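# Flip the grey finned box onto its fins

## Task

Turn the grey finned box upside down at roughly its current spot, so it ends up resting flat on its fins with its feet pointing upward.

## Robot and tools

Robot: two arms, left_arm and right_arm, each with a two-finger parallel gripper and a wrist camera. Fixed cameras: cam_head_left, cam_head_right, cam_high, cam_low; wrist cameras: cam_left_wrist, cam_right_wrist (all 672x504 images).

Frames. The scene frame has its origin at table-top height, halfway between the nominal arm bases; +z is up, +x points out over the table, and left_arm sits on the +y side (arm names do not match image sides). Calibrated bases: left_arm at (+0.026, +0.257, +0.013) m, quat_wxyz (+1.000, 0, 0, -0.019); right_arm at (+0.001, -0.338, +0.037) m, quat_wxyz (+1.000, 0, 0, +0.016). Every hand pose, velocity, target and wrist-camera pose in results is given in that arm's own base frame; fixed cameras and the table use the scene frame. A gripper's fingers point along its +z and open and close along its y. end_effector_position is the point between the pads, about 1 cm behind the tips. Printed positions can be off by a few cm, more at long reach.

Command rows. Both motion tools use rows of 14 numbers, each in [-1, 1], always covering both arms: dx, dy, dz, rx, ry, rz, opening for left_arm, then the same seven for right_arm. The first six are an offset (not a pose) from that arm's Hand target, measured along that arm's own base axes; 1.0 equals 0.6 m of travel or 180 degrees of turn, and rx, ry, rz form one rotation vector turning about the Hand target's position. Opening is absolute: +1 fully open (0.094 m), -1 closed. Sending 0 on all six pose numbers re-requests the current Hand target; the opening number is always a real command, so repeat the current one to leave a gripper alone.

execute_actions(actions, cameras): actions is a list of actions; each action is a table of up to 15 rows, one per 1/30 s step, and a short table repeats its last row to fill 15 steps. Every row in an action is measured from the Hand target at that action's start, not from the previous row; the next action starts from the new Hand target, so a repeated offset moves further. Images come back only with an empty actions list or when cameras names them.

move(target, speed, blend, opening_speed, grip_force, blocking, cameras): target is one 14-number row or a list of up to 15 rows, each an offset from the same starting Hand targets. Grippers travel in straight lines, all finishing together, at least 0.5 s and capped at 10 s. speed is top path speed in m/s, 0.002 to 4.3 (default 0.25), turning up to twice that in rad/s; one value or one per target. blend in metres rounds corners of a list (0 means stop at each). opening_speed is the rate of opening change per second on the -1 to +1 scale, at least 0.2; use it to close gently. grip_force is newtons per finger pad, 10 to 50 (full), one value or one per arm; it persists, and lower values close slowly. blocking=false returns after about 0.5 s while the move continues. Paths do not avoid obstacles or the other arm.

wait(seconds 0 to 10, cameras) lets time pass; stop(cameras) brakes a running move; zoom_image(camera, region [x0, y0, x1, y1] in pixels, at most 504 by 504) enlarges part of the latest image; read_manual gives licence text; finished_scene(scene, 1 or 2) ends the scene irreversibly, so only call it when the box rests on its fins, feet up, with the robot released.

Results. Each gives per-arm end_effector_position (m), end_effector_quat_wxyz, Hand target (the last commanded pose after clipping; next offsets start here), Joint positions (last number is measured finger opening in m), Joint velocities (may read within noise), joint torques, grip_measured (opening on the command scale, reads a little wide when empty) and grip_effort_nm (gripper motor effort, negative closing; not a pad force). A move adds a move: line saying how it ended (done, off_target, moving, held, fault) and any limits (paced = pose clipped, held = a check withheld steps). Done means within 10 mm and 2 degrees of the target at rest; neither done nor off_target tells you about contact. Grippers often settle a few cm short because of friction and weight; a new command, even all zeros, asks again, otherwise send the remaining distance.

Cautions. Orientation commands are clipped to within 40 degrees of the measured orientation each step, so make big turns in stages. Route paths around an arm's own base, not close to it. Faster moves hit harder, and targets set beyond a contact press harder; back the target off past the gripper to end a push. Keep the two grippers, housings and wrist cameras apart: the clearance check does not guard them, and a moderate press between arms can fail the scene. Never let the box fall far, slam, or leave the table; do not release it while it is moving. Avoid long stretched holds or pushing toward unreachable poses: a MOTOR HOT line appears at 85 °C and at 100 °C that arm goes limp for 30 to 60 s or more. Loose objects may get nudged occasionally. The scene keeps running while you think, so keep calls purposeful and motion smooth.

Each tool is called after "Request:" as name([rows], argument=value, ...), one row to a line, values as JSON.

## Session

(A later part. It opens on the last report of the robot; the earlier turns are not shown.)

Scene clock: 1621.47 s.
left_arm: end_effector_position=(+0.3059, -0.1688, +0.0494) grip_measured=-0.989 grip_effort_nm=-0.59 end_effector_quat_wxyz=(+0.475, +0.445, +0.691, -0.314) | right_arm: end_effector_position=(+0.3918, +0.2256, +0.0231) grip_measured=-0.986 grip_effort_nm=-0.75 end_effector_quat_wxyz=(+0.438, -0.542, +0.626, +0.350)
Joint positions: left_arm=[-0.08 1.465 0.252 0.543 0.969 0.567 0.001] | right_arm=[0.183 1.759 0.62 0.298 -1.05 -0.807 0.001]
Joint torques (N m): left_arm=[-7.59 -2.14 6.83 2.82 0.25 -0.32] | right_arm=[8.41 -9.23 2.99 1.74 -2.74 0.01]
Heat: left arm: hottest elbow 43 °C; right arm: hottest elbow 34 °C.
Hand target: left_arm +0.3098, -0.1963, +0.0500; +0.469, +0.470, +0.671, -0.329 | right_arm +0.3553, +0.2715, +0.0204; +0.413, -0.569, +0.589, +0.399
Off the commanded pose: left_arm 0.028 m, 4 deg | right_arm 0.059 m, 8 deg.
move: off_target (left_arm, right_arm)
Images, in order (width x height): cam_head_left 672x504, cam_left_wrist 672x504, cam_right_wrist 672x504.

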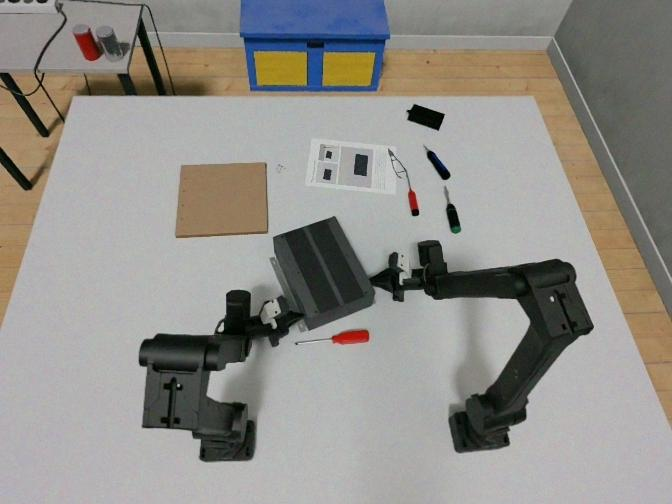

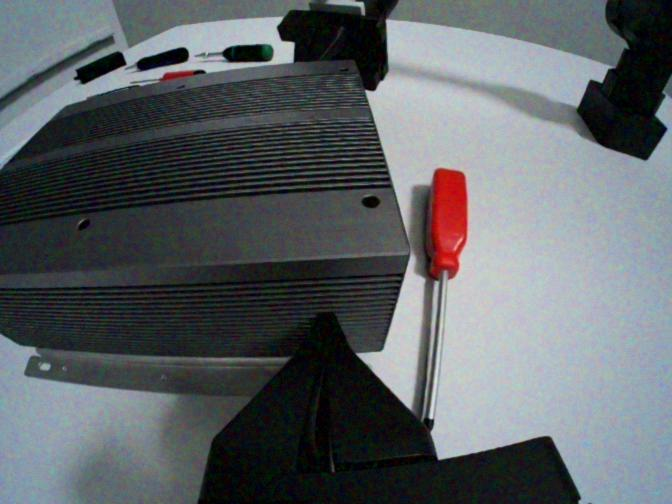

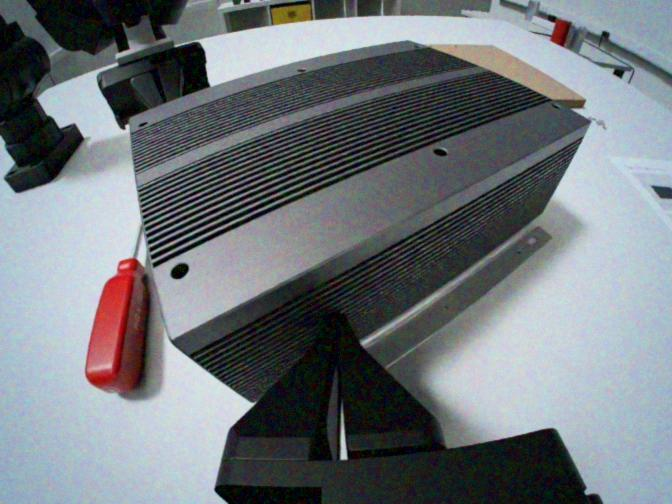

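Request:
move(target=[0.006,-0.03,0.05,0,0,0,-1, -0.01,0.025,0.05,0,0,0,-1], speed=0.06)

Request:
move(target=[0,0,0.05,0,0,0,-1, 0,0,0.05,0,0,0,-1], speed=0.06, cameras=["cam_left_wrist","cam_right_wrist","cam_low"])

Scene clock: 1634.67 s.
left_arm: end_effector_position=(+0.2982, -0.1827, +0.0515) grip_measured=-0.989 grip_effort_nm=-0.58 end_effector_quat_wxyz=(+0.447, +0.435, +0.714, -0.318) | right_arm: end_effector_position=(+0.3956, +0.2206, +0.0242) grip_measured=-0.986 grip_effort_nm=-0.75 end_effector_quat_wxyz=(+0.427, -0.522, +0.657, +0.337)
Joint positions: left_arm=[-0.15 1.394 0.252 0.453 0.894 0.5 0.001] | right_arm=[0.183 1.729 0.611 0.28 -0.99 -0.752 0.001]
Joint torques (N m): left_arm=[-7.06 -6.24 9.28 2.52 1.22 -0.33] | right_arm=[11.22 -14.27 3.18 1.25 -4.41 0.06]
Heat: left arm: hottest elbow 43 °C; right arm: hottest elbow 34 °C.
Hand target: left_arm +0.3135, -0.2142, +0.0799; +0.469, +0.470, +0.671, -0.329 | right_arm +0.3493, +0.2864, +0.0504; +0.413, -0.569, +0.589, +0.399
Off the commanded pose: left_arm 0.045 m, 7 deg | right_arm 0.085 m, 12 deg.
move: off_target (left_arm, right_arm)

Scene clock: 1635.97 s.
left_arm: end_effector_position=(+0.2803, -0.1878, +0.0612) grip_measured=-0.989 grip_effort_nm=-0.58 end_effector_quat_wxyz=(+0.417, +0.435, +0.725, -0.333) | right_arm: end_effector_position=(+0.3823, +0.2192, +0.0319) grip_measured=-0.986 grip_effort_nm=-0.75 end_effector_quat_wxyz=(+0.402, -0.514, +0.673, +0.349)
Joint positions: left_arm=[-0.176 1.272 0.252 0.266 0.89 0.497 0.001] | right_arm=[0.187 1.671 0.6 0.171 -0.985 -0.748 0.001]
Joint torques (N m): left_arm=[-4.89 -7.12 11.99 3.29 1.4 -0.29] | right_arm=[10.11 -15.79 5.01 1.73 -4.7 0]
Heat: left arm: hottest elbow 44 °C; right arm: hottest wrist yaw 36 °C.
Hand target: left_arm +0.3134, -0.2143, +0.1101; +0.469, +0.470, +0.671, -0.329 | right_arm +0.3494, +0.2864, +0.0804; +0.413, -0.568, +0.589, +0.399
Off the commanded pose: left_arm 0.065 m, 9 deg | right_arm 0.089 m, 13 deg.
move: off_target (left_arm, right_arm)
Images, in order (width x height): cam_low 672x504, cam_left_wrist 672x504, cam_right_wrist 672x504.

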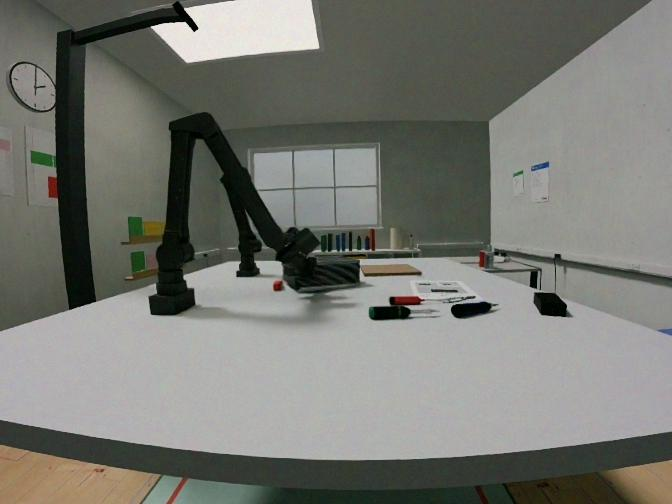

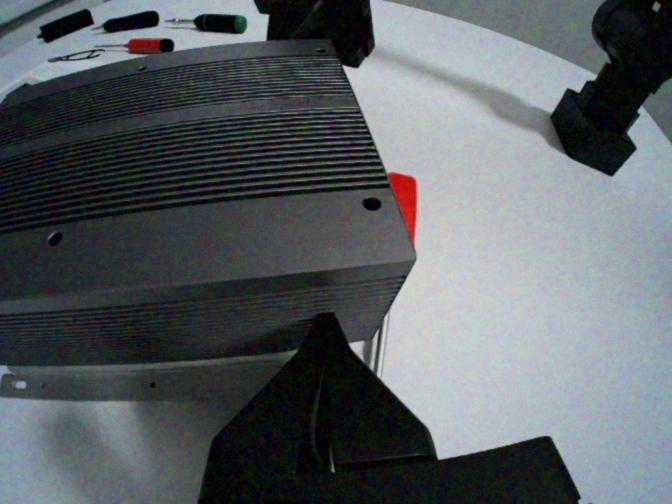

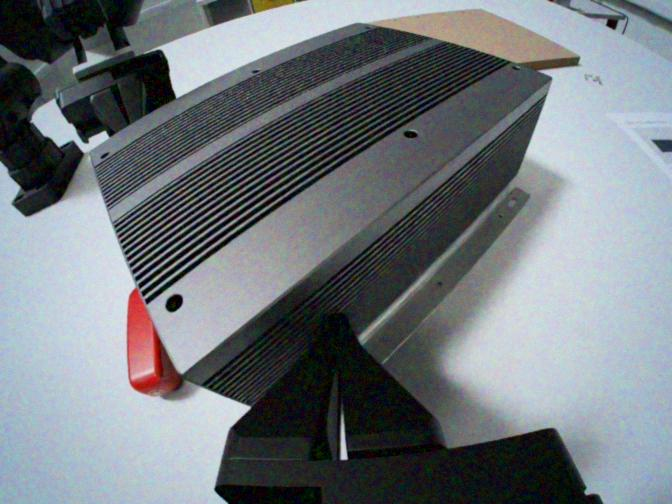

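Request:
move(target=[0.005,-0.035,0.03,0,0,0,-1, -0.005,0.02,0.03,0,0,0,-1], speed=0.05, cameras=["cam_left_wrist","cam_right_wrist","cam_low"])

Request:
zoom_image(camera="cam_low", region=[240, 230, 400, 310])

Scene clock: 1647.90 s.
left_arm: end_effector_position=(+0.2992, -0.2260, +0.1127) grip_measured=-0.989 grip_effort_nm=-0.59 end_effector_quat_wxyz=(+0.453, +0.466, +0.683, -0.333) | right_arm: end_effector_position=(+0.3393, +0.2983, +0.0967) grip_measured=-0.986 grip_effort_nm=-0.75 end_effector_quat_wxyz=(-0.406, +0.571, -0.589, -0.402)
Joint positions: left_arm=[-0.288 1.194 0.335 0.264 0.853 0.435 0.001] | right_arm=[0.383 1.536 0.616 0.166 -1.041 -0.67 0.001]
Joint torques (N m): left_arm=[-1.85 -2.61 10.07 2.93 0.11 -0.34] | right_arm=[-0.62 -8.59 6.24 2.07 -0.34 0.04]
Heat: left arm: hottest elbow 47 °C; right arm: hottest wrist yaw 48 °C.
Hand target: left_arm +0.3164, -0.2353, +0.1280; +0.469, +0.470, +0.671, -0.329 | right_arm +0.3463, +0.2985, +0.0984; -0.413, +0.569, -0.589, -0.399
Off the commanded pose: left_arm 0.025 m, 2 deg | right_arm 0.007 m, 1 deg.
move: off_target (left_arm)
Images, in order (width x height): cam_low 672x504, cam_left_wrist 672x504, cam_right_wrist 672x504.

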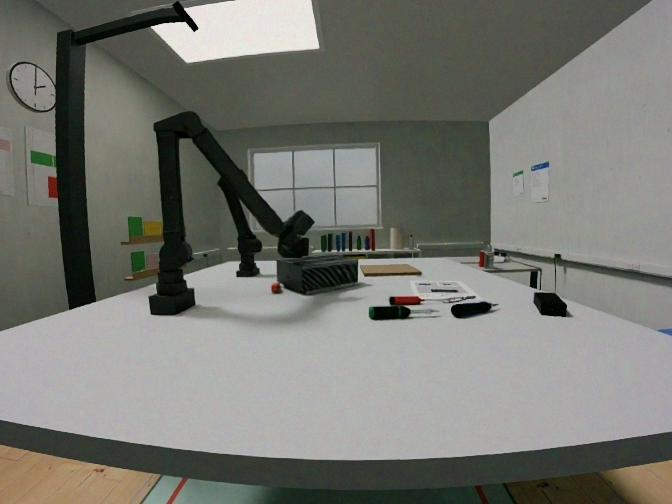

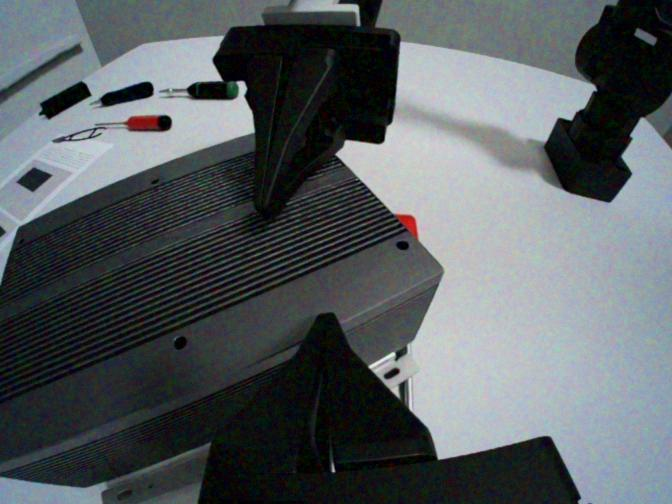

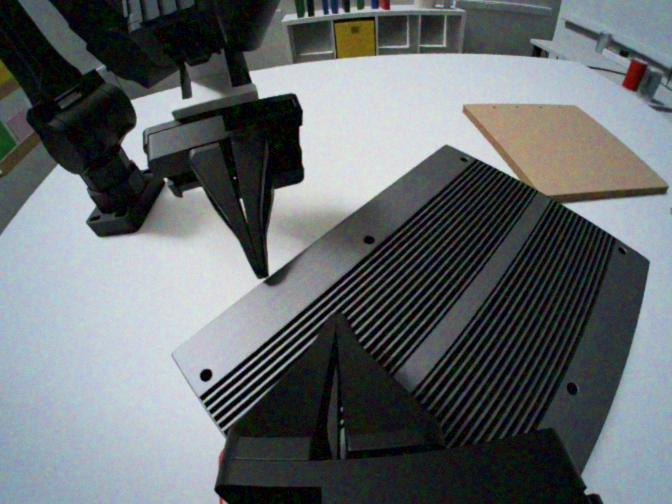

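Scaled by 3.150.

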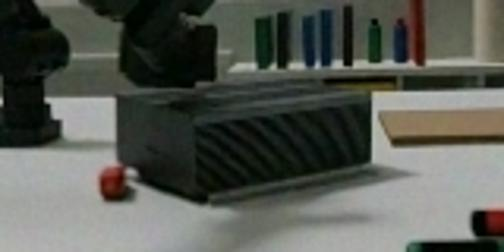

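Request:
move([
  [0,0,0.06,0,0,0,-1, 0,0,0.06,0,0,0,-1],
  [-0.04,0.228,0.0,0,0,0,-1, -0.01,-0.3,0.0,0,0,0,-1],
  [-0.04,0.228,-0.12,0,0,0,-1, -0.01,-0.3,-0.13,0,0,0,-1],
], speed=0.15, blend=[0.02,0.03,0], cameras=["all"])

Request:
zoom_image(camera="cam_head_left", region=[230, 190, 440, 370])

Request:
zoom_image(camera="cam_left_wrist", region=[200, 100, 470, 310])

Request:
zoom_image(camera="cam_right_wrist", region=[120, 60, 470, 310])

Request:
zoom_image(camera="cam_low", region=[240, 230, 400, 310])

Scene clock: 1661.60 s.
left_arm: end_effector_position=(+0.2912, -0.1006, +0.0594) grip_measured=-0.989 grip_effort_nm=-0.59 end_effector_quat_wxyz=(+0.467, +0.469, +0.672, -0.331) | right_arm: end_effector_position=(+0.3299, +0.1239, +0.0203) grip_measured=-0.986 grip_effort_nm=-0.75 end_effector_quat_wxyz=(-0.408, +0.568, -0.589, -0.405)
Joint positions: left_arm=[0.223 1.386 0.366 -0.234 1.199 1.224 0.001] | right_arm=[-0.12 1.78 0.704 -0.761 -1.211 -1.84 0.001]
Joint torques (N m): left_arm=[-0.09 -3.14 5.07 1.52 0.84 -0.06] | right_arm=[-1.44 -8.88 5.26 -0.14 -0.66 -0.11]
Heat: left arm: hottest elbow 46 °C; right arm: hottest wrist yaw 38 °C.
Hand target: left_arm +0.2924, -0.0985, +0.0559; +0.469, +0.470, +0.671, -0.329 | right_arm +0.3403, +0.1185, +0.0204; -0.413, +0.569, -0.589, -0.399
Off the commanded pose: left_arm 0.004 m, 0 deg | right_arm 0.012 m, 1 deg.
move: off_target (right_arm); blend cut to 0.018 m at target 1

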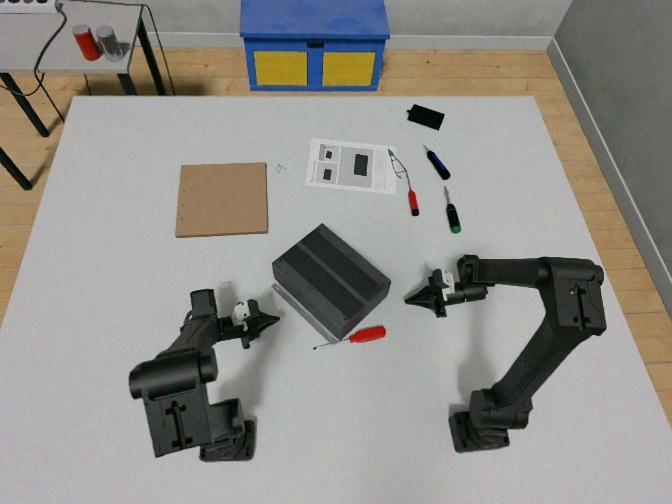

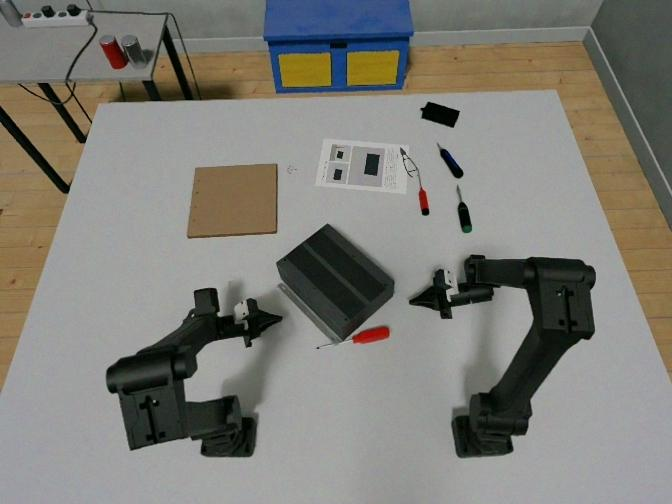

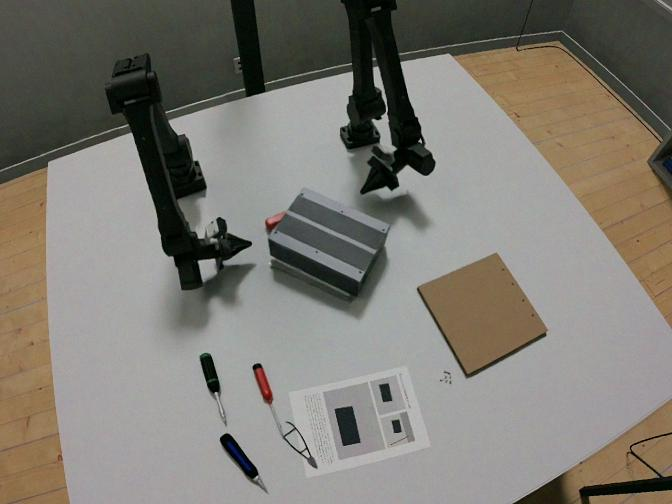

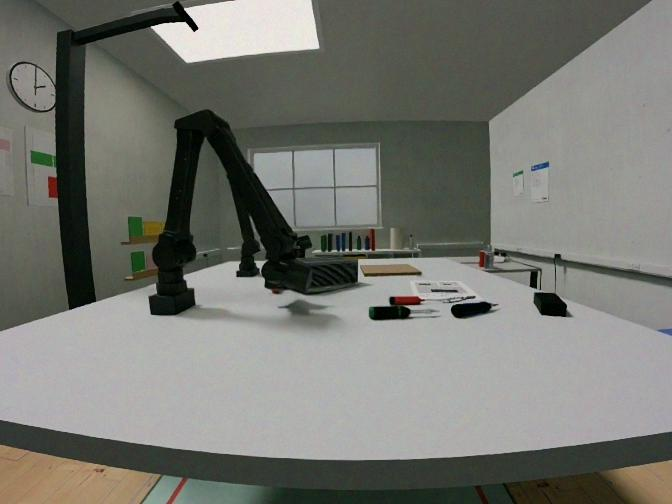

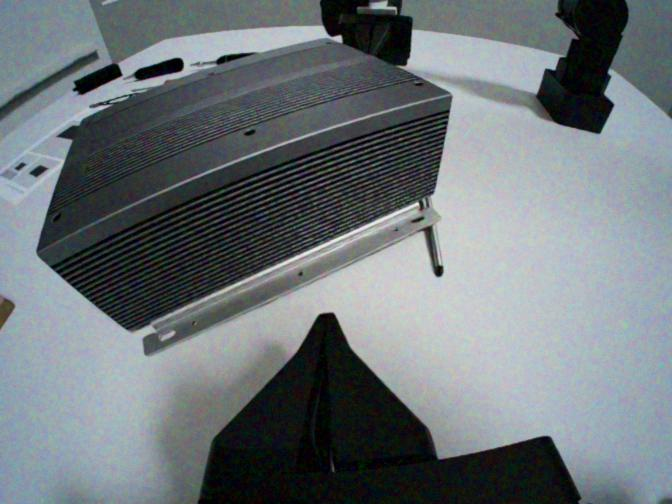

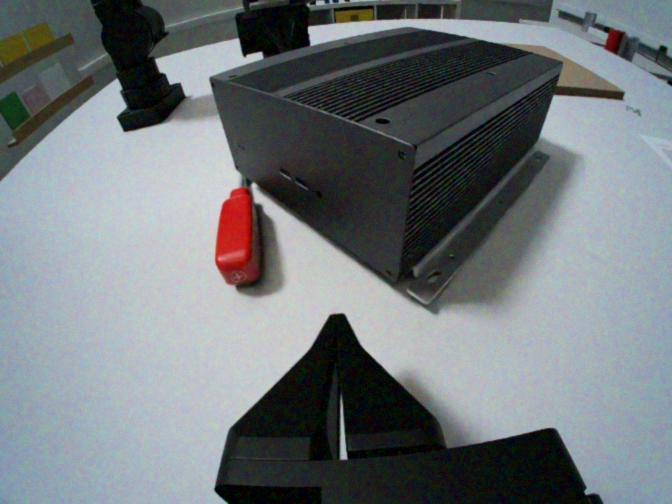

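Scaled by 2.400.

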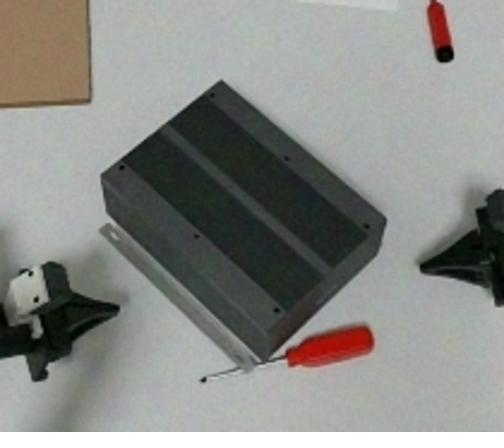

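Scaled by 1.867 from the camera's 672x504 image, which has a finer 960x720 frame.

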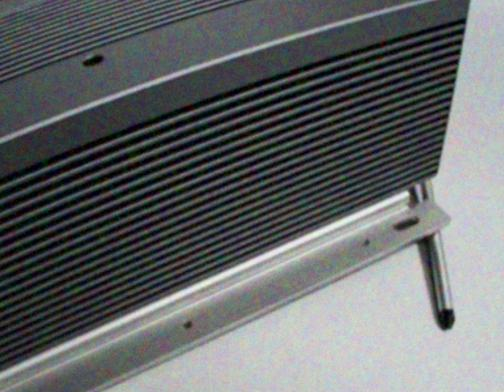

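Scaled by 1.440 from the camera's 672x504 image, which has a finer 960x720 frame.

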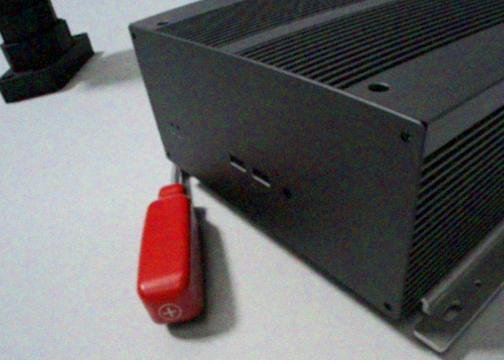

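Scaled by 3.150.

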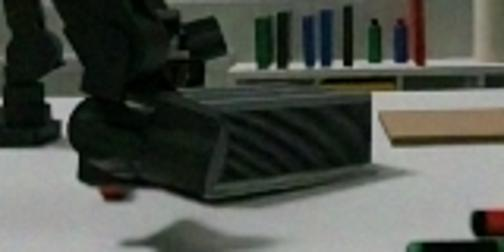

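Request:
move(target=[-0.0428,-0.1525,-0.0265,-0.1837,0.4409,0.1511,0.17, 0,0,0,0,0,0,-1], speed=0.12, cameras=["cam_left_wrist","cam_head_left","cam_low"])

Request:
zoom_image(camera="cam_head_left", region=[200, 190, 440, 400])

Scene clock: 1831.10 s.
left_arm: end_effector_position=(+0.2709, -0.1877, +0.0443) grip_measured=+0.167 grip_effort_nm=0.16 end_effector_quat_wxyz=(+0.114, -0.134, +0.781, -0.599) | right_arm: end_effector_position=(+0.3299, +0.1239, +0.0203) grip_measured=-0.986 grip_effort_nm=-0.75 end_effector_quat_wxyz=(-0.408, +0.569, -0.589, -0.405)
Joint positions: left_arm=[-0.139 1.627 0.157 0.964 1.016 -1.112 0.055] | right_arm=[-0.12 1.78 0.704 -0.761 -1.211 -1.841 0.001]
Joint torques (N m): left_arm=[-1.67 -3.49 1.95 2.67 0.22 -0.22] | right_arm=[-1.61 -8.64 5.22 -0.17 -0.7 -0.15]
Heat: left arm: hottest elbow 40 °C; right arm: hottest elbow 33 °C.
Hand target: left_arm +0.2668, -0.1900, +0.0401; +0.105, -0.139, +0.781, -0.599 | right_arm +0.3403, +0.1185, +0.0204; -0.413, +0.569, -0.589, -0.399
Off the commanded pose: left_arm 0.006 m, 1 deg | right_arm 0.012 m, 1 deg.
move: off_target (right_arm)
Images, in order (width x height): cam_head_left 672x504, cam_low 672x504, cam_left_wrist 672x504.

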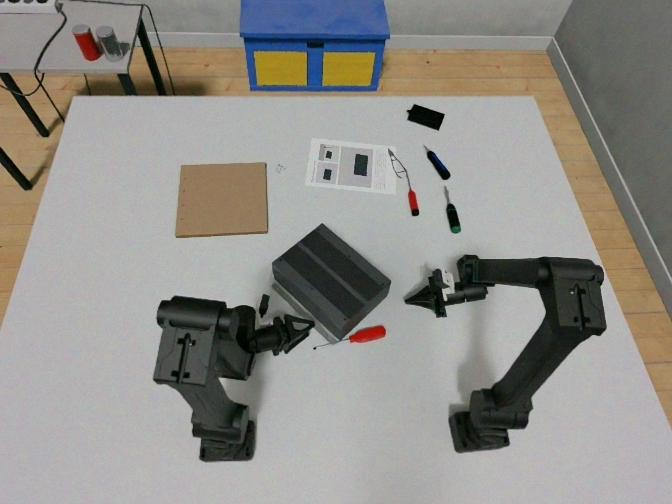

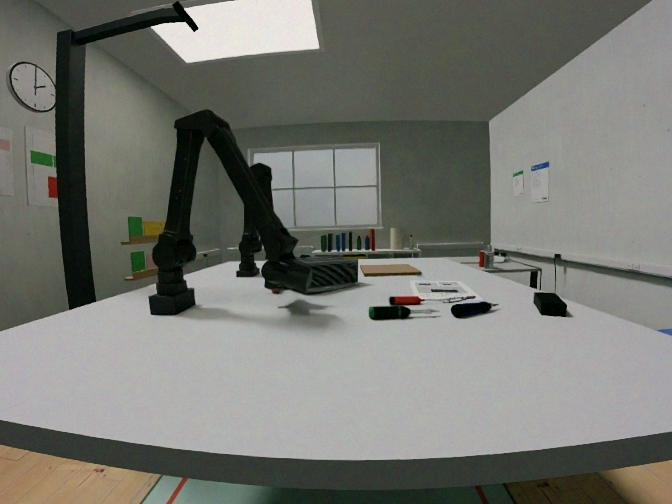

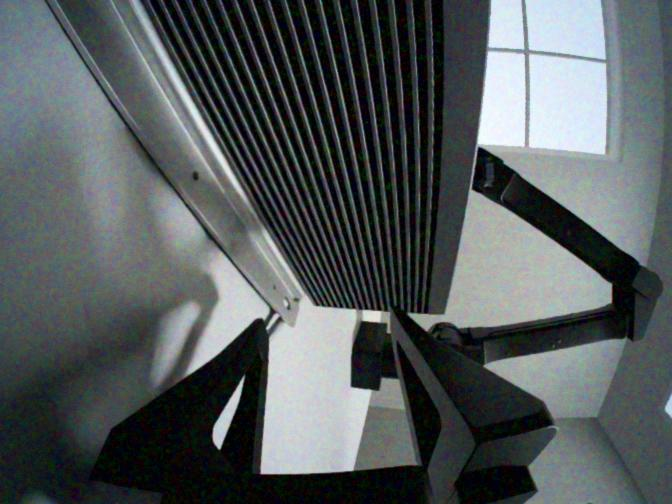

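Scaled by 2.100.

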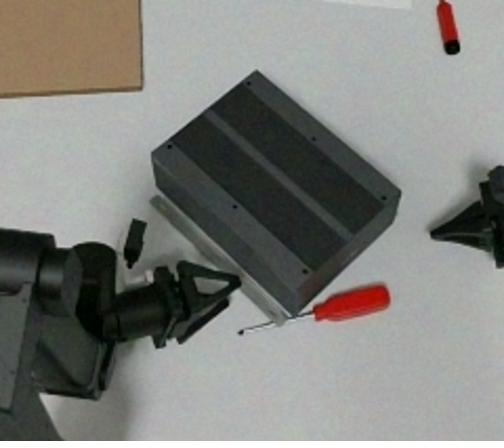

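Request:
zoom_image(camera="cam_left_wrist", region=[180, 220, 420, 400])

Scaled by 2.100 from the camera's 672x504 image, which has a finer 960x720 frame.

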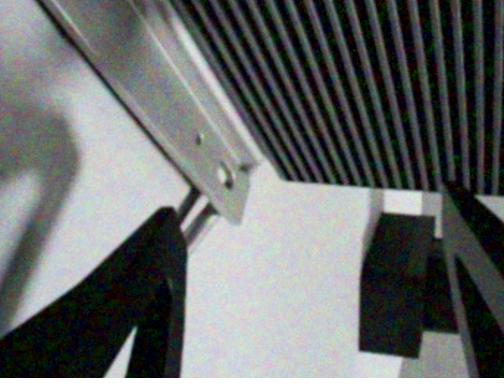

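Request:
move(target=[0.005,-0.005,-0.0377,0,0,0,0.17, 0,0,0,0,0,0,-1], speed=0.06, cameras=["cam_left_wrist"])

Request:
zoom_image(camera="cam_left_wrist", region=[180, 220, 420, 400])

Scene clock: 1865.93 s.
left_arm: end_effector_position=(+0.2689, -0.1900, +0.0210) grip_measured=+0.167 grip_effort_nm=0.16 end_effector_quat_wxyz=(+0.111, -0.136, +0.782, -0.599) | right_arm: end_effector_position=(+0.3299, +0.1239, +0.0203) grip_measured=-0.986 grip_effort_nm=-0.75 end_effector_quat_wxyz=(-0.408, +0.569, -0.589, -0.405)
Joint positions: left_arm=[-0.151 1.808 0.162 1.142 1.006 -1.123 0.055] | right_arm=[-0.12 1.78 0.704 -0.761 -1.211 -1.841 0.001]
Joint torques (N m): left_arm=[-1.67 -4.13 1.55 2.59 0.19 -0.23] | right_arm=[-1.49 -9.47 5.14 -0.28 -0.7 -0.14]
Heat: left arm: hottest elbow 39 °C; right arm: hottest elbow 33 °C.
Hand target: left_arm +0.2697, -0.1930, +0.0175; +0.105, -0.139, +0.781, -0.599 | right_arm +0.3403, +0.1185, +0.0204; -0.413, +0.569, -0.589, -0.399
Off the commanded pose: left_arm 0.005 m, 1 deg | right_arm 0.012 m, 1 deg.
move: off_target (right_arm)
Images, in order (width x height): cam_left_wrist 672x504.

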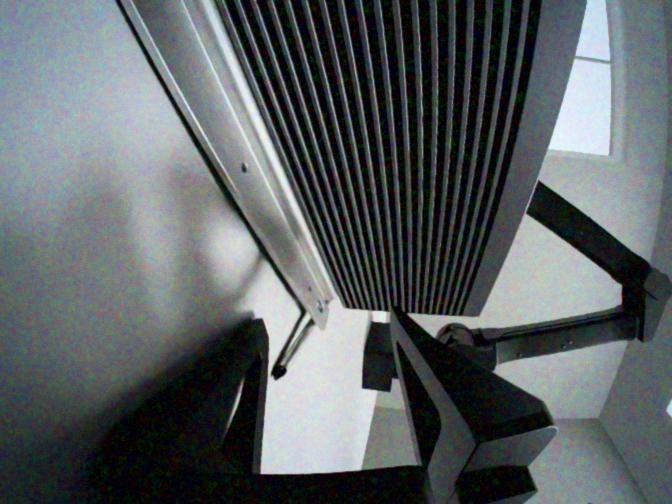

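Scaled by 2.100 from the camera's 672x504 image, which has a finer 960x720 frame.

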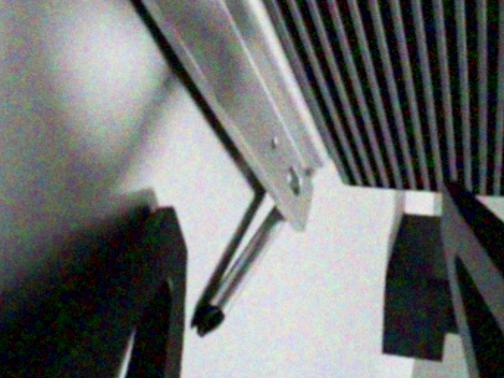

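Request:
move(target=[0.0217,-0.0595,0.0,0,0,0,0.17, 0,0,0,0,0,0,-1], speed=0.05, cameras=["cam_left_wrist","cam_head_left"])

Request:
zoom_image(camera="cam_left_wrist", region=[180, 220, 420, 400])

Scene clock: 1877.83 s.
left_arm: end_effector_position=(+0.2795, -0.2221, +0.0209) grip_measured=+0.167 grip_effort_nm=0.16 end_effector_quat_wxyz=(+0.115, -0.134, +0.783, -0.596) | right_arm: end_effector_position=(+0.3299, +0.1239, +0.0203) grip_measured=-0.986 grip_effort_nm=-0.75 end_effector_quat_wxyz=(-0.408, +0.569, -0.589, -0.405)
Joint positions: left_arm=[-0.284 1.833 0.201 1.206 0.881 -1.214 0.055] | right_arm=[-0.12 1.78 0.704 -0.761 -1.211 -1.841 0.001]
Joint torques (N m): left_arm=[-2.49 -4.48 2.54 2.7 0.06 -0.4] | right_arm=[-1.55 -9 5.16 -0.14 -0.67 -0.14]
Heat: left arm: hottest elbow 39 °C; right arm: hottest elbow 33 °C.
Hand target: left_arm +0.2827, -0.2287, +0.0175; +0.105, -0.139, +0.781, -0.599 | right_arm +0.3403, +0.1185, +0.0204; -0.413, +0.569, -0.589, -0.399
Off the commanded pose: left_arm 0.008 m, 1 deg | right_arm 0.012 m, 1 deg.
move: off_target (right_arm)
Images, in order (width x height): cam_head_left 672x504, cam_left_wrist 672x504.

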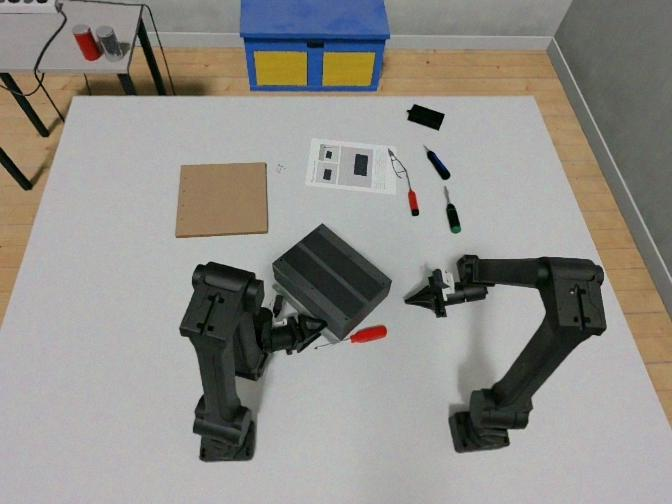

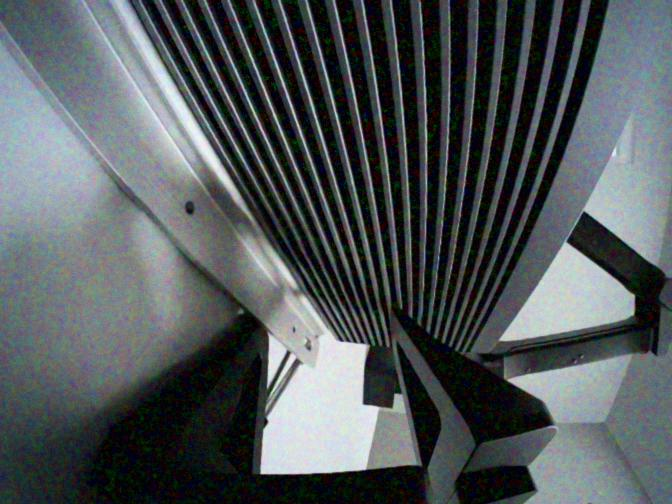

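Scaled by 2.100 from the camera's 672x504 image, which has a finer 960x720 frame.

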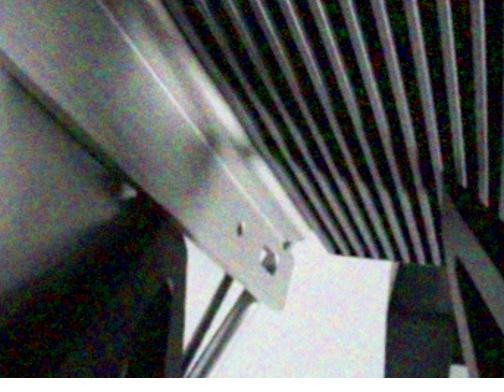

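Request:
move(target=[0.006,-0.0165,0.0,0,0,0,0.17, 0,0,0,0,0,0,-1], speed=0.04, cameras=["cam_left_wrist"])

Request:
zoom_image(camera="cam_left_wrist", region=[180, 220, 420, 400])

Scene clock: 1883.60 s.
left_arm: end_effector_position=(+0.2791, -0.2310, +0.0208) grip_measured=+0.167 grip_effort_nm=0.16 end_effector_quat_wxyz=(+0.112, -0.134, +0.784, -0.596) | right_arm: end_effector_position=(+0.3299, +0.1239, +0.0203) grip_measured=-0.986 grip_effort_nm=-0.75 end_effector_quat_wxyz=(-0.408, +0.569, -0.589, -0.405)
Joint positions: left_arm=[-0.32 1.835 0.208 1.213 0.852 -1.234 0.055] | right_arm=[-0.12 1.78 0.704 -0.761 -1.211 -1.841 0.001]
Joint torques (N m): left_arm=[-2.2 -4.54 3.29 2.74 -0.01 -0.41] | right_arm=[-1.79 -8.88 5.19 -0.31 -0.65 -0.14]
Heat: left arm: hottest elbow 39 °C; right arm: hottest elbow 33 °C.
Hand target: left_arm +0.2863, -0.2385, +0.0174; +0.105, -0.139, +0.781, -0.599 | right_arm +0.3403, +0.1185, +0.0204; -0.413, +0.569, -0.589, -0.399
Off the commanded pose: left_arm 0.011 m, 1 deg | right_arm 0.012 m, 1 deg.
move: off_target (left_arm, right_arm)
Images, in order (width x height): cam_left_wrist 672x504.

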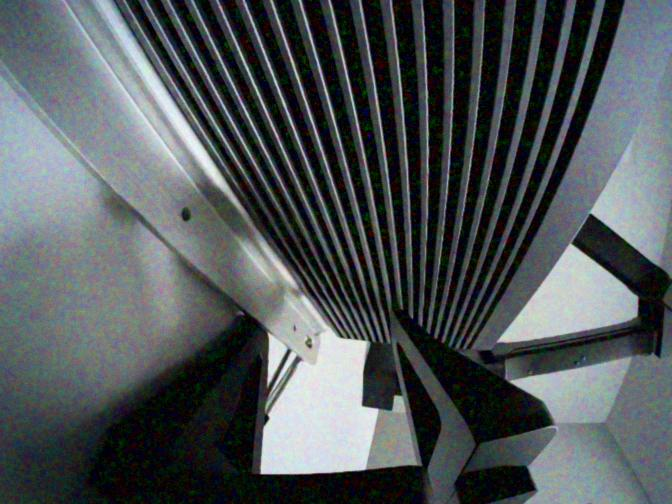

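Scaled by 2.100 from the camera's 672x504 image, which has a finer 960x720 frame.

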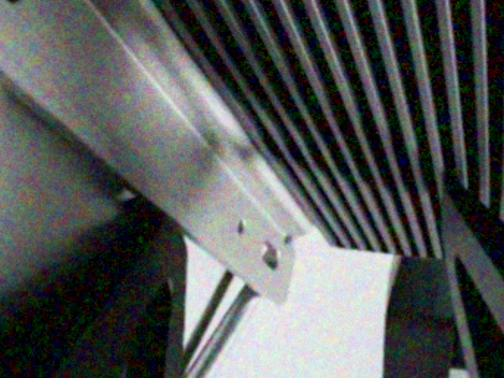

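Request:
move(target=[0.0,0.0,0.04,0,0,0,0.17, 0,0,0,0,0,0,-1], speed=0.05, cameras=["cam_left_wrist","cam_low","cam_head_left"])

Request:
zoom_image(camera="cam_left_wrist", region=[180, 220, 420, 400])

Scene clock: 1901.43 s.
left_arm: end_effector_position=(+0.2782, -0.2323, +0.0267) grip_measured=+0.168 grip_effort_nm=0.12 end_effector_quat_wxyz=(+0.093, -0.154, +0.789, -0.587) | right_arm: end_effector_position=(+0.3299, +0.1239, +0.0203) grip_measured=-0.986 grip_effort_nm=-0.75 end_effector_quat_wxyz=(-0.408, +0.569, -0.589, -0.405)
Joint positions: left_arm=[-0.329 1.743 0.208 1.081 0.84 -1.258 0.055] | right_arm=[-0.12 1.78 0.704 -0.761 -1.211 -1.841 0.001]
Joint torques (N m): left_arm=[-1.49 -9.11 3.17 2.44 0.44 -0.21] | right_arm=[-1.67 -8.53 5.22 -0.2 -0.67 -0.14]
Heat: left arm: hottest elbow 39 °C; right arm: hottest elbow 33 °C.
Hand target: left_arm +0.2863, -0.2385, +0.0414; +0.105, -0.139, +0.781, -0.599 | right_arm +0.3403, +0.1185, +0.0204; -0.413, +0.569, -0.589, -0.399
Off the commanded pose: left_arm 0.018 m, 3 deg | right_arm 0.012 m, 1 deg.
move: off_target (left_arm, right_arm)
Images, in order (width x height): cam_head_left 672x504, cam_low 672x504, cam_left_wrist 672x504.

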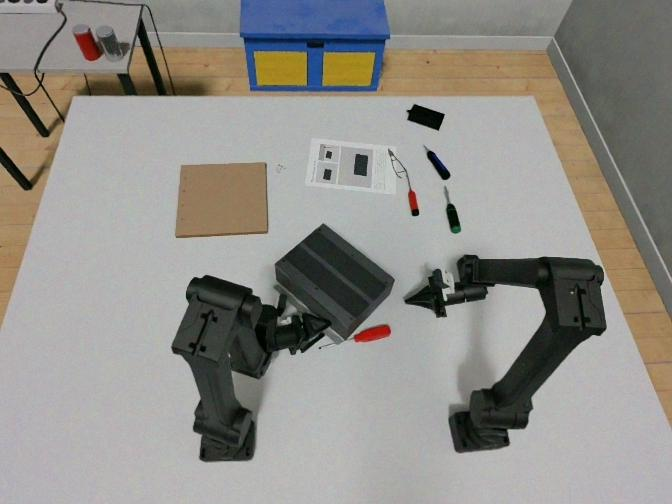

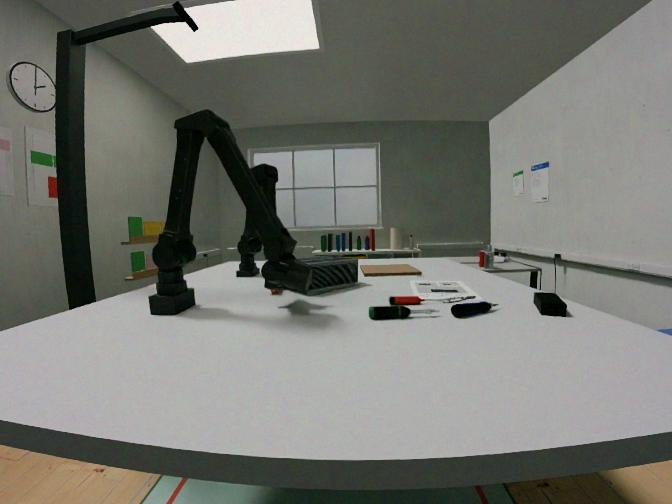

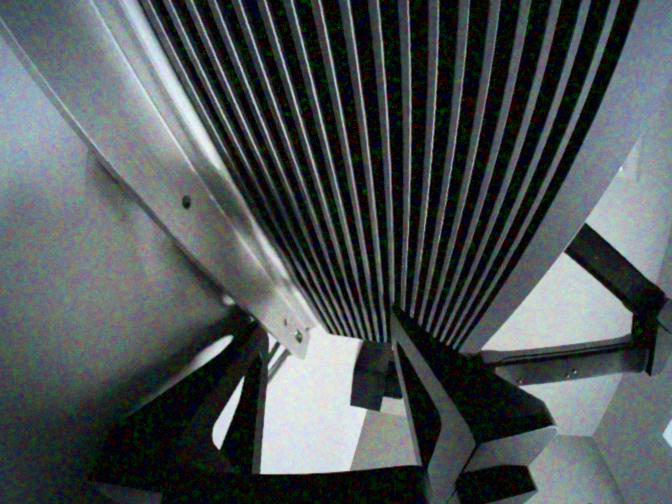

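Scaled by 2.100 from the camera's 672x504 image, which has a finer 960x720 frame.

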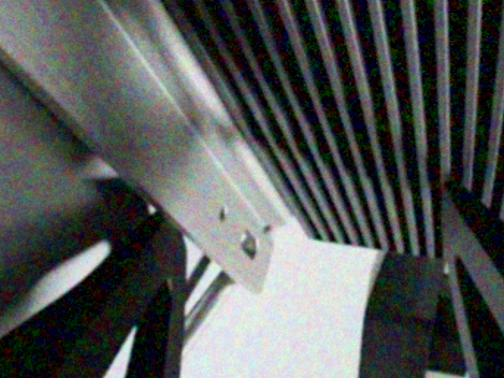

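Request:
move(target=[-0.003,0.005,0.05,0,0,0,0.17, 0,0,0,0,0,0,-1], speed=0.05, cameras=["cam_left_wrist","cam_low","cam_head_left"])

Request:
zoom_image(camera="cam_left_wrist", region=[180, 220, 420, 400])

Scene clock: 1907.53 s.
left_arm: end_effector_position=(+0.2752, -0.2291, +0.0371) grip_measured=+0.169 grip_effort_nm=0.05 end_effector_quat_wxyz=(+0.076, -0.177, +0.799, -0.570) | right_arm: end_effector_position=(+0.3299, +0.1239, +0.0203) grip_measured=-0.986 grip_effort_nm=-0.75 end_effector_quat_wxyz=(-0.408, +0.569, -0.589, -0.405)
Joint positions: left_arm=[-0.329 1.585 0.205 0.86 0.821 -1.258 0.055] | right_arm=[-0.12 1.78 0.704 -0.761 -1.211 -1.841 0.001]
Joint torques (N m): left_arm=[-0.85 -10.93 3.97 3.49 1.52 -0.12] | right_arm=[-1.85 -8.94 5.26 -0.27 -0.67 -0.12]
Heat: left arm: hottest elbow 38 °C; right arm: hottest elbow 33 °C.
Hand target: left_arm +0.2845, -0.2356, +0.0715; +0.105, -0.139, +0.781, -0.599 | right_arm +0.3403, +0.1185, +0.0204; -0.413, +0.569, -0.589, -0.399
Off the commanded pose: left_arm 0.036 m, 7 deg | right_arm 0.012 m, 1 deg.
move: off_target (left_arm, right_arm)
Images, in order (width x height): cam_head_left 672x504, cam_low 672x504, cam_left_wrist 672x504.

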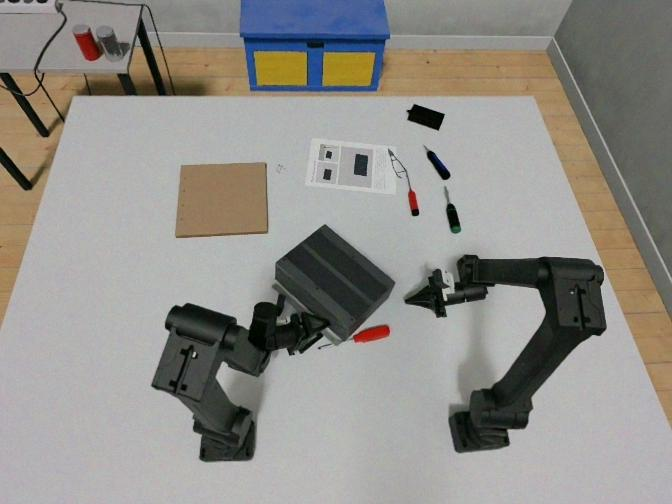

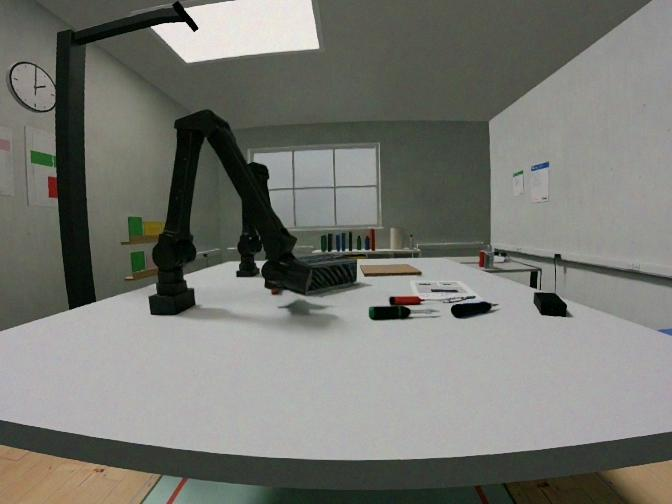

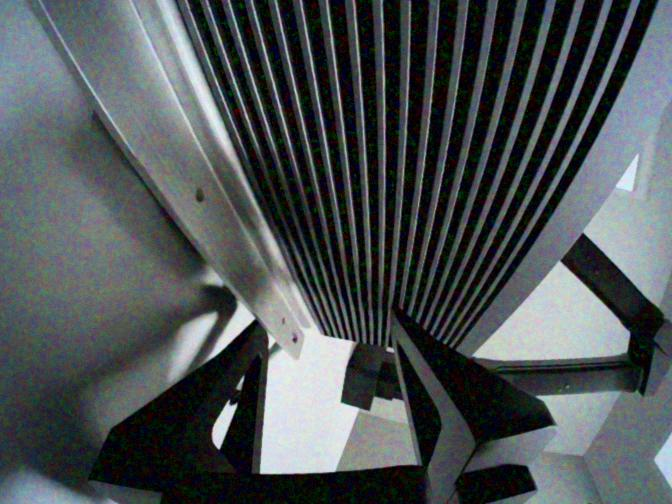

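Scaled by 2.100 from the camera's 672x504 image, which has a finer 960x720 frame.

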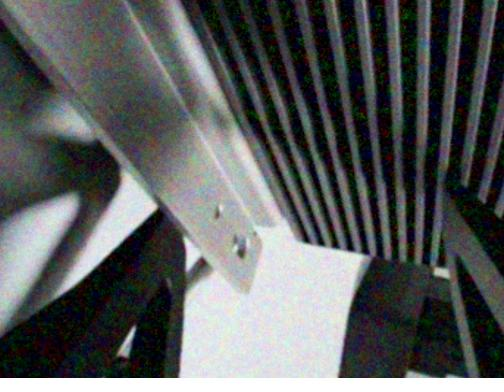

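Request:
move(target=[-0.003,0.0,0.02,0,0,0,-1, 0,0,0,0,0,0,-1], speed=0.05, opening_speed=0.4, cameras=["cam_left_wrist","cam_low","cam_head_left"])

Request:
zoom_image(camera="cam_left_wrist", region=[180, 220, 420, 400])

Scene clock: 1927.17 s.
left_arm: end_effector_position=(+0.2711, -0.2272, +0.0464) grip_measured=-0.955 grip_effort_nm=-0.95 end_effector_quat_wxyz=(+0.074, -0.180, +0.800, -0.567) | right_arm: end_effector_position=(+0.3299, +0.1239, +0.0203) grip_measured=-0.986 grip_effort_nm=-0.75 end_effector_quat_wxyz=(-0.408, +0.569, -0.589, -0.405)
Joint positions: left_arm=[-0.329 1.503 0.196 0.777 0.818 -1.258 0.002] | right_arm=[-0.12 1.78 0.704 -0.761 -1.211 -1.841 0.001]
Joint torques (N m): left_arm=[-0.91 -10.23 5.19 3.56 1.58 -0.13] | right_arm=[-1.73 -8.47 5.14 -0.24 -0.7 -0.13]
Heat: left arm: hottest elbow 38 °C; right arm: hottest elbow 33 °C.
Hand target: left_arm +0.2827, -0.2356, +0.0835; +0.105, -0.139, +0.781, -0.599 | right_arm +0.3403, +0.1185, +0.0204; -0.413, +0.569, -0.589, -0.399
Off the commanded pose: left_arm 0.040 m, 7 deg | right_arm 0.012 m, 1 deg.
move: off_target (left_arm, right_arm)
Images, in order (width x height): cam_head_left 672x504, cam_low 672x504, cam_left_wrist 672x504.

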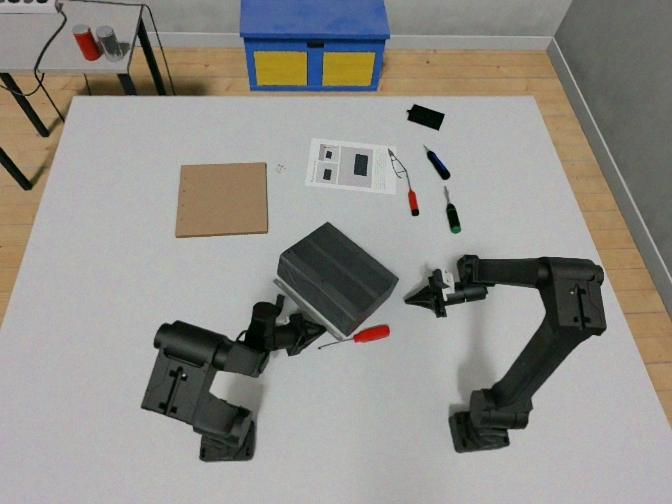

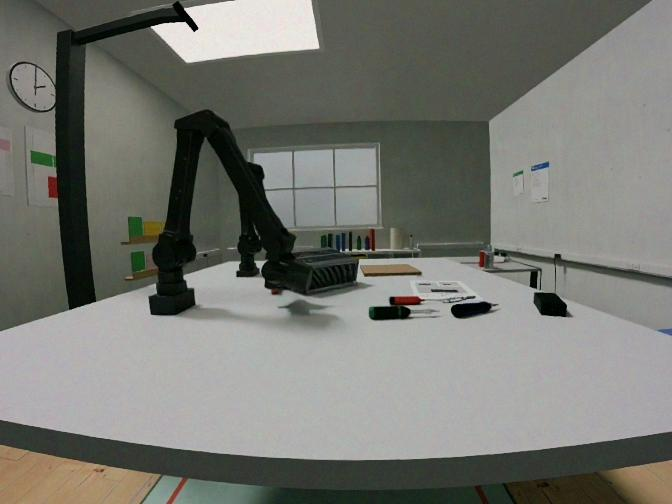

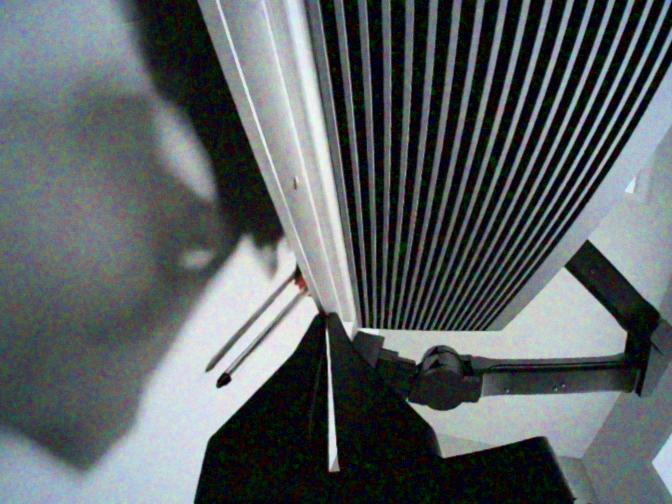

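Scaled by 2.100 from the camera's 672x504 image, which has a finer 960x720 frame.

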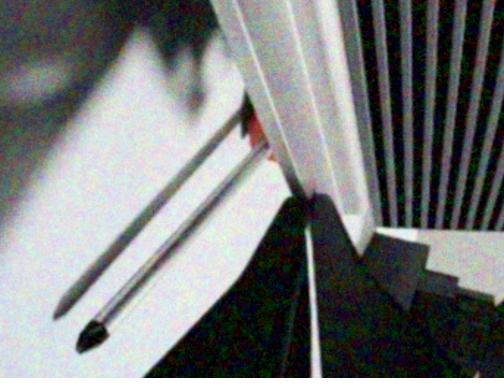

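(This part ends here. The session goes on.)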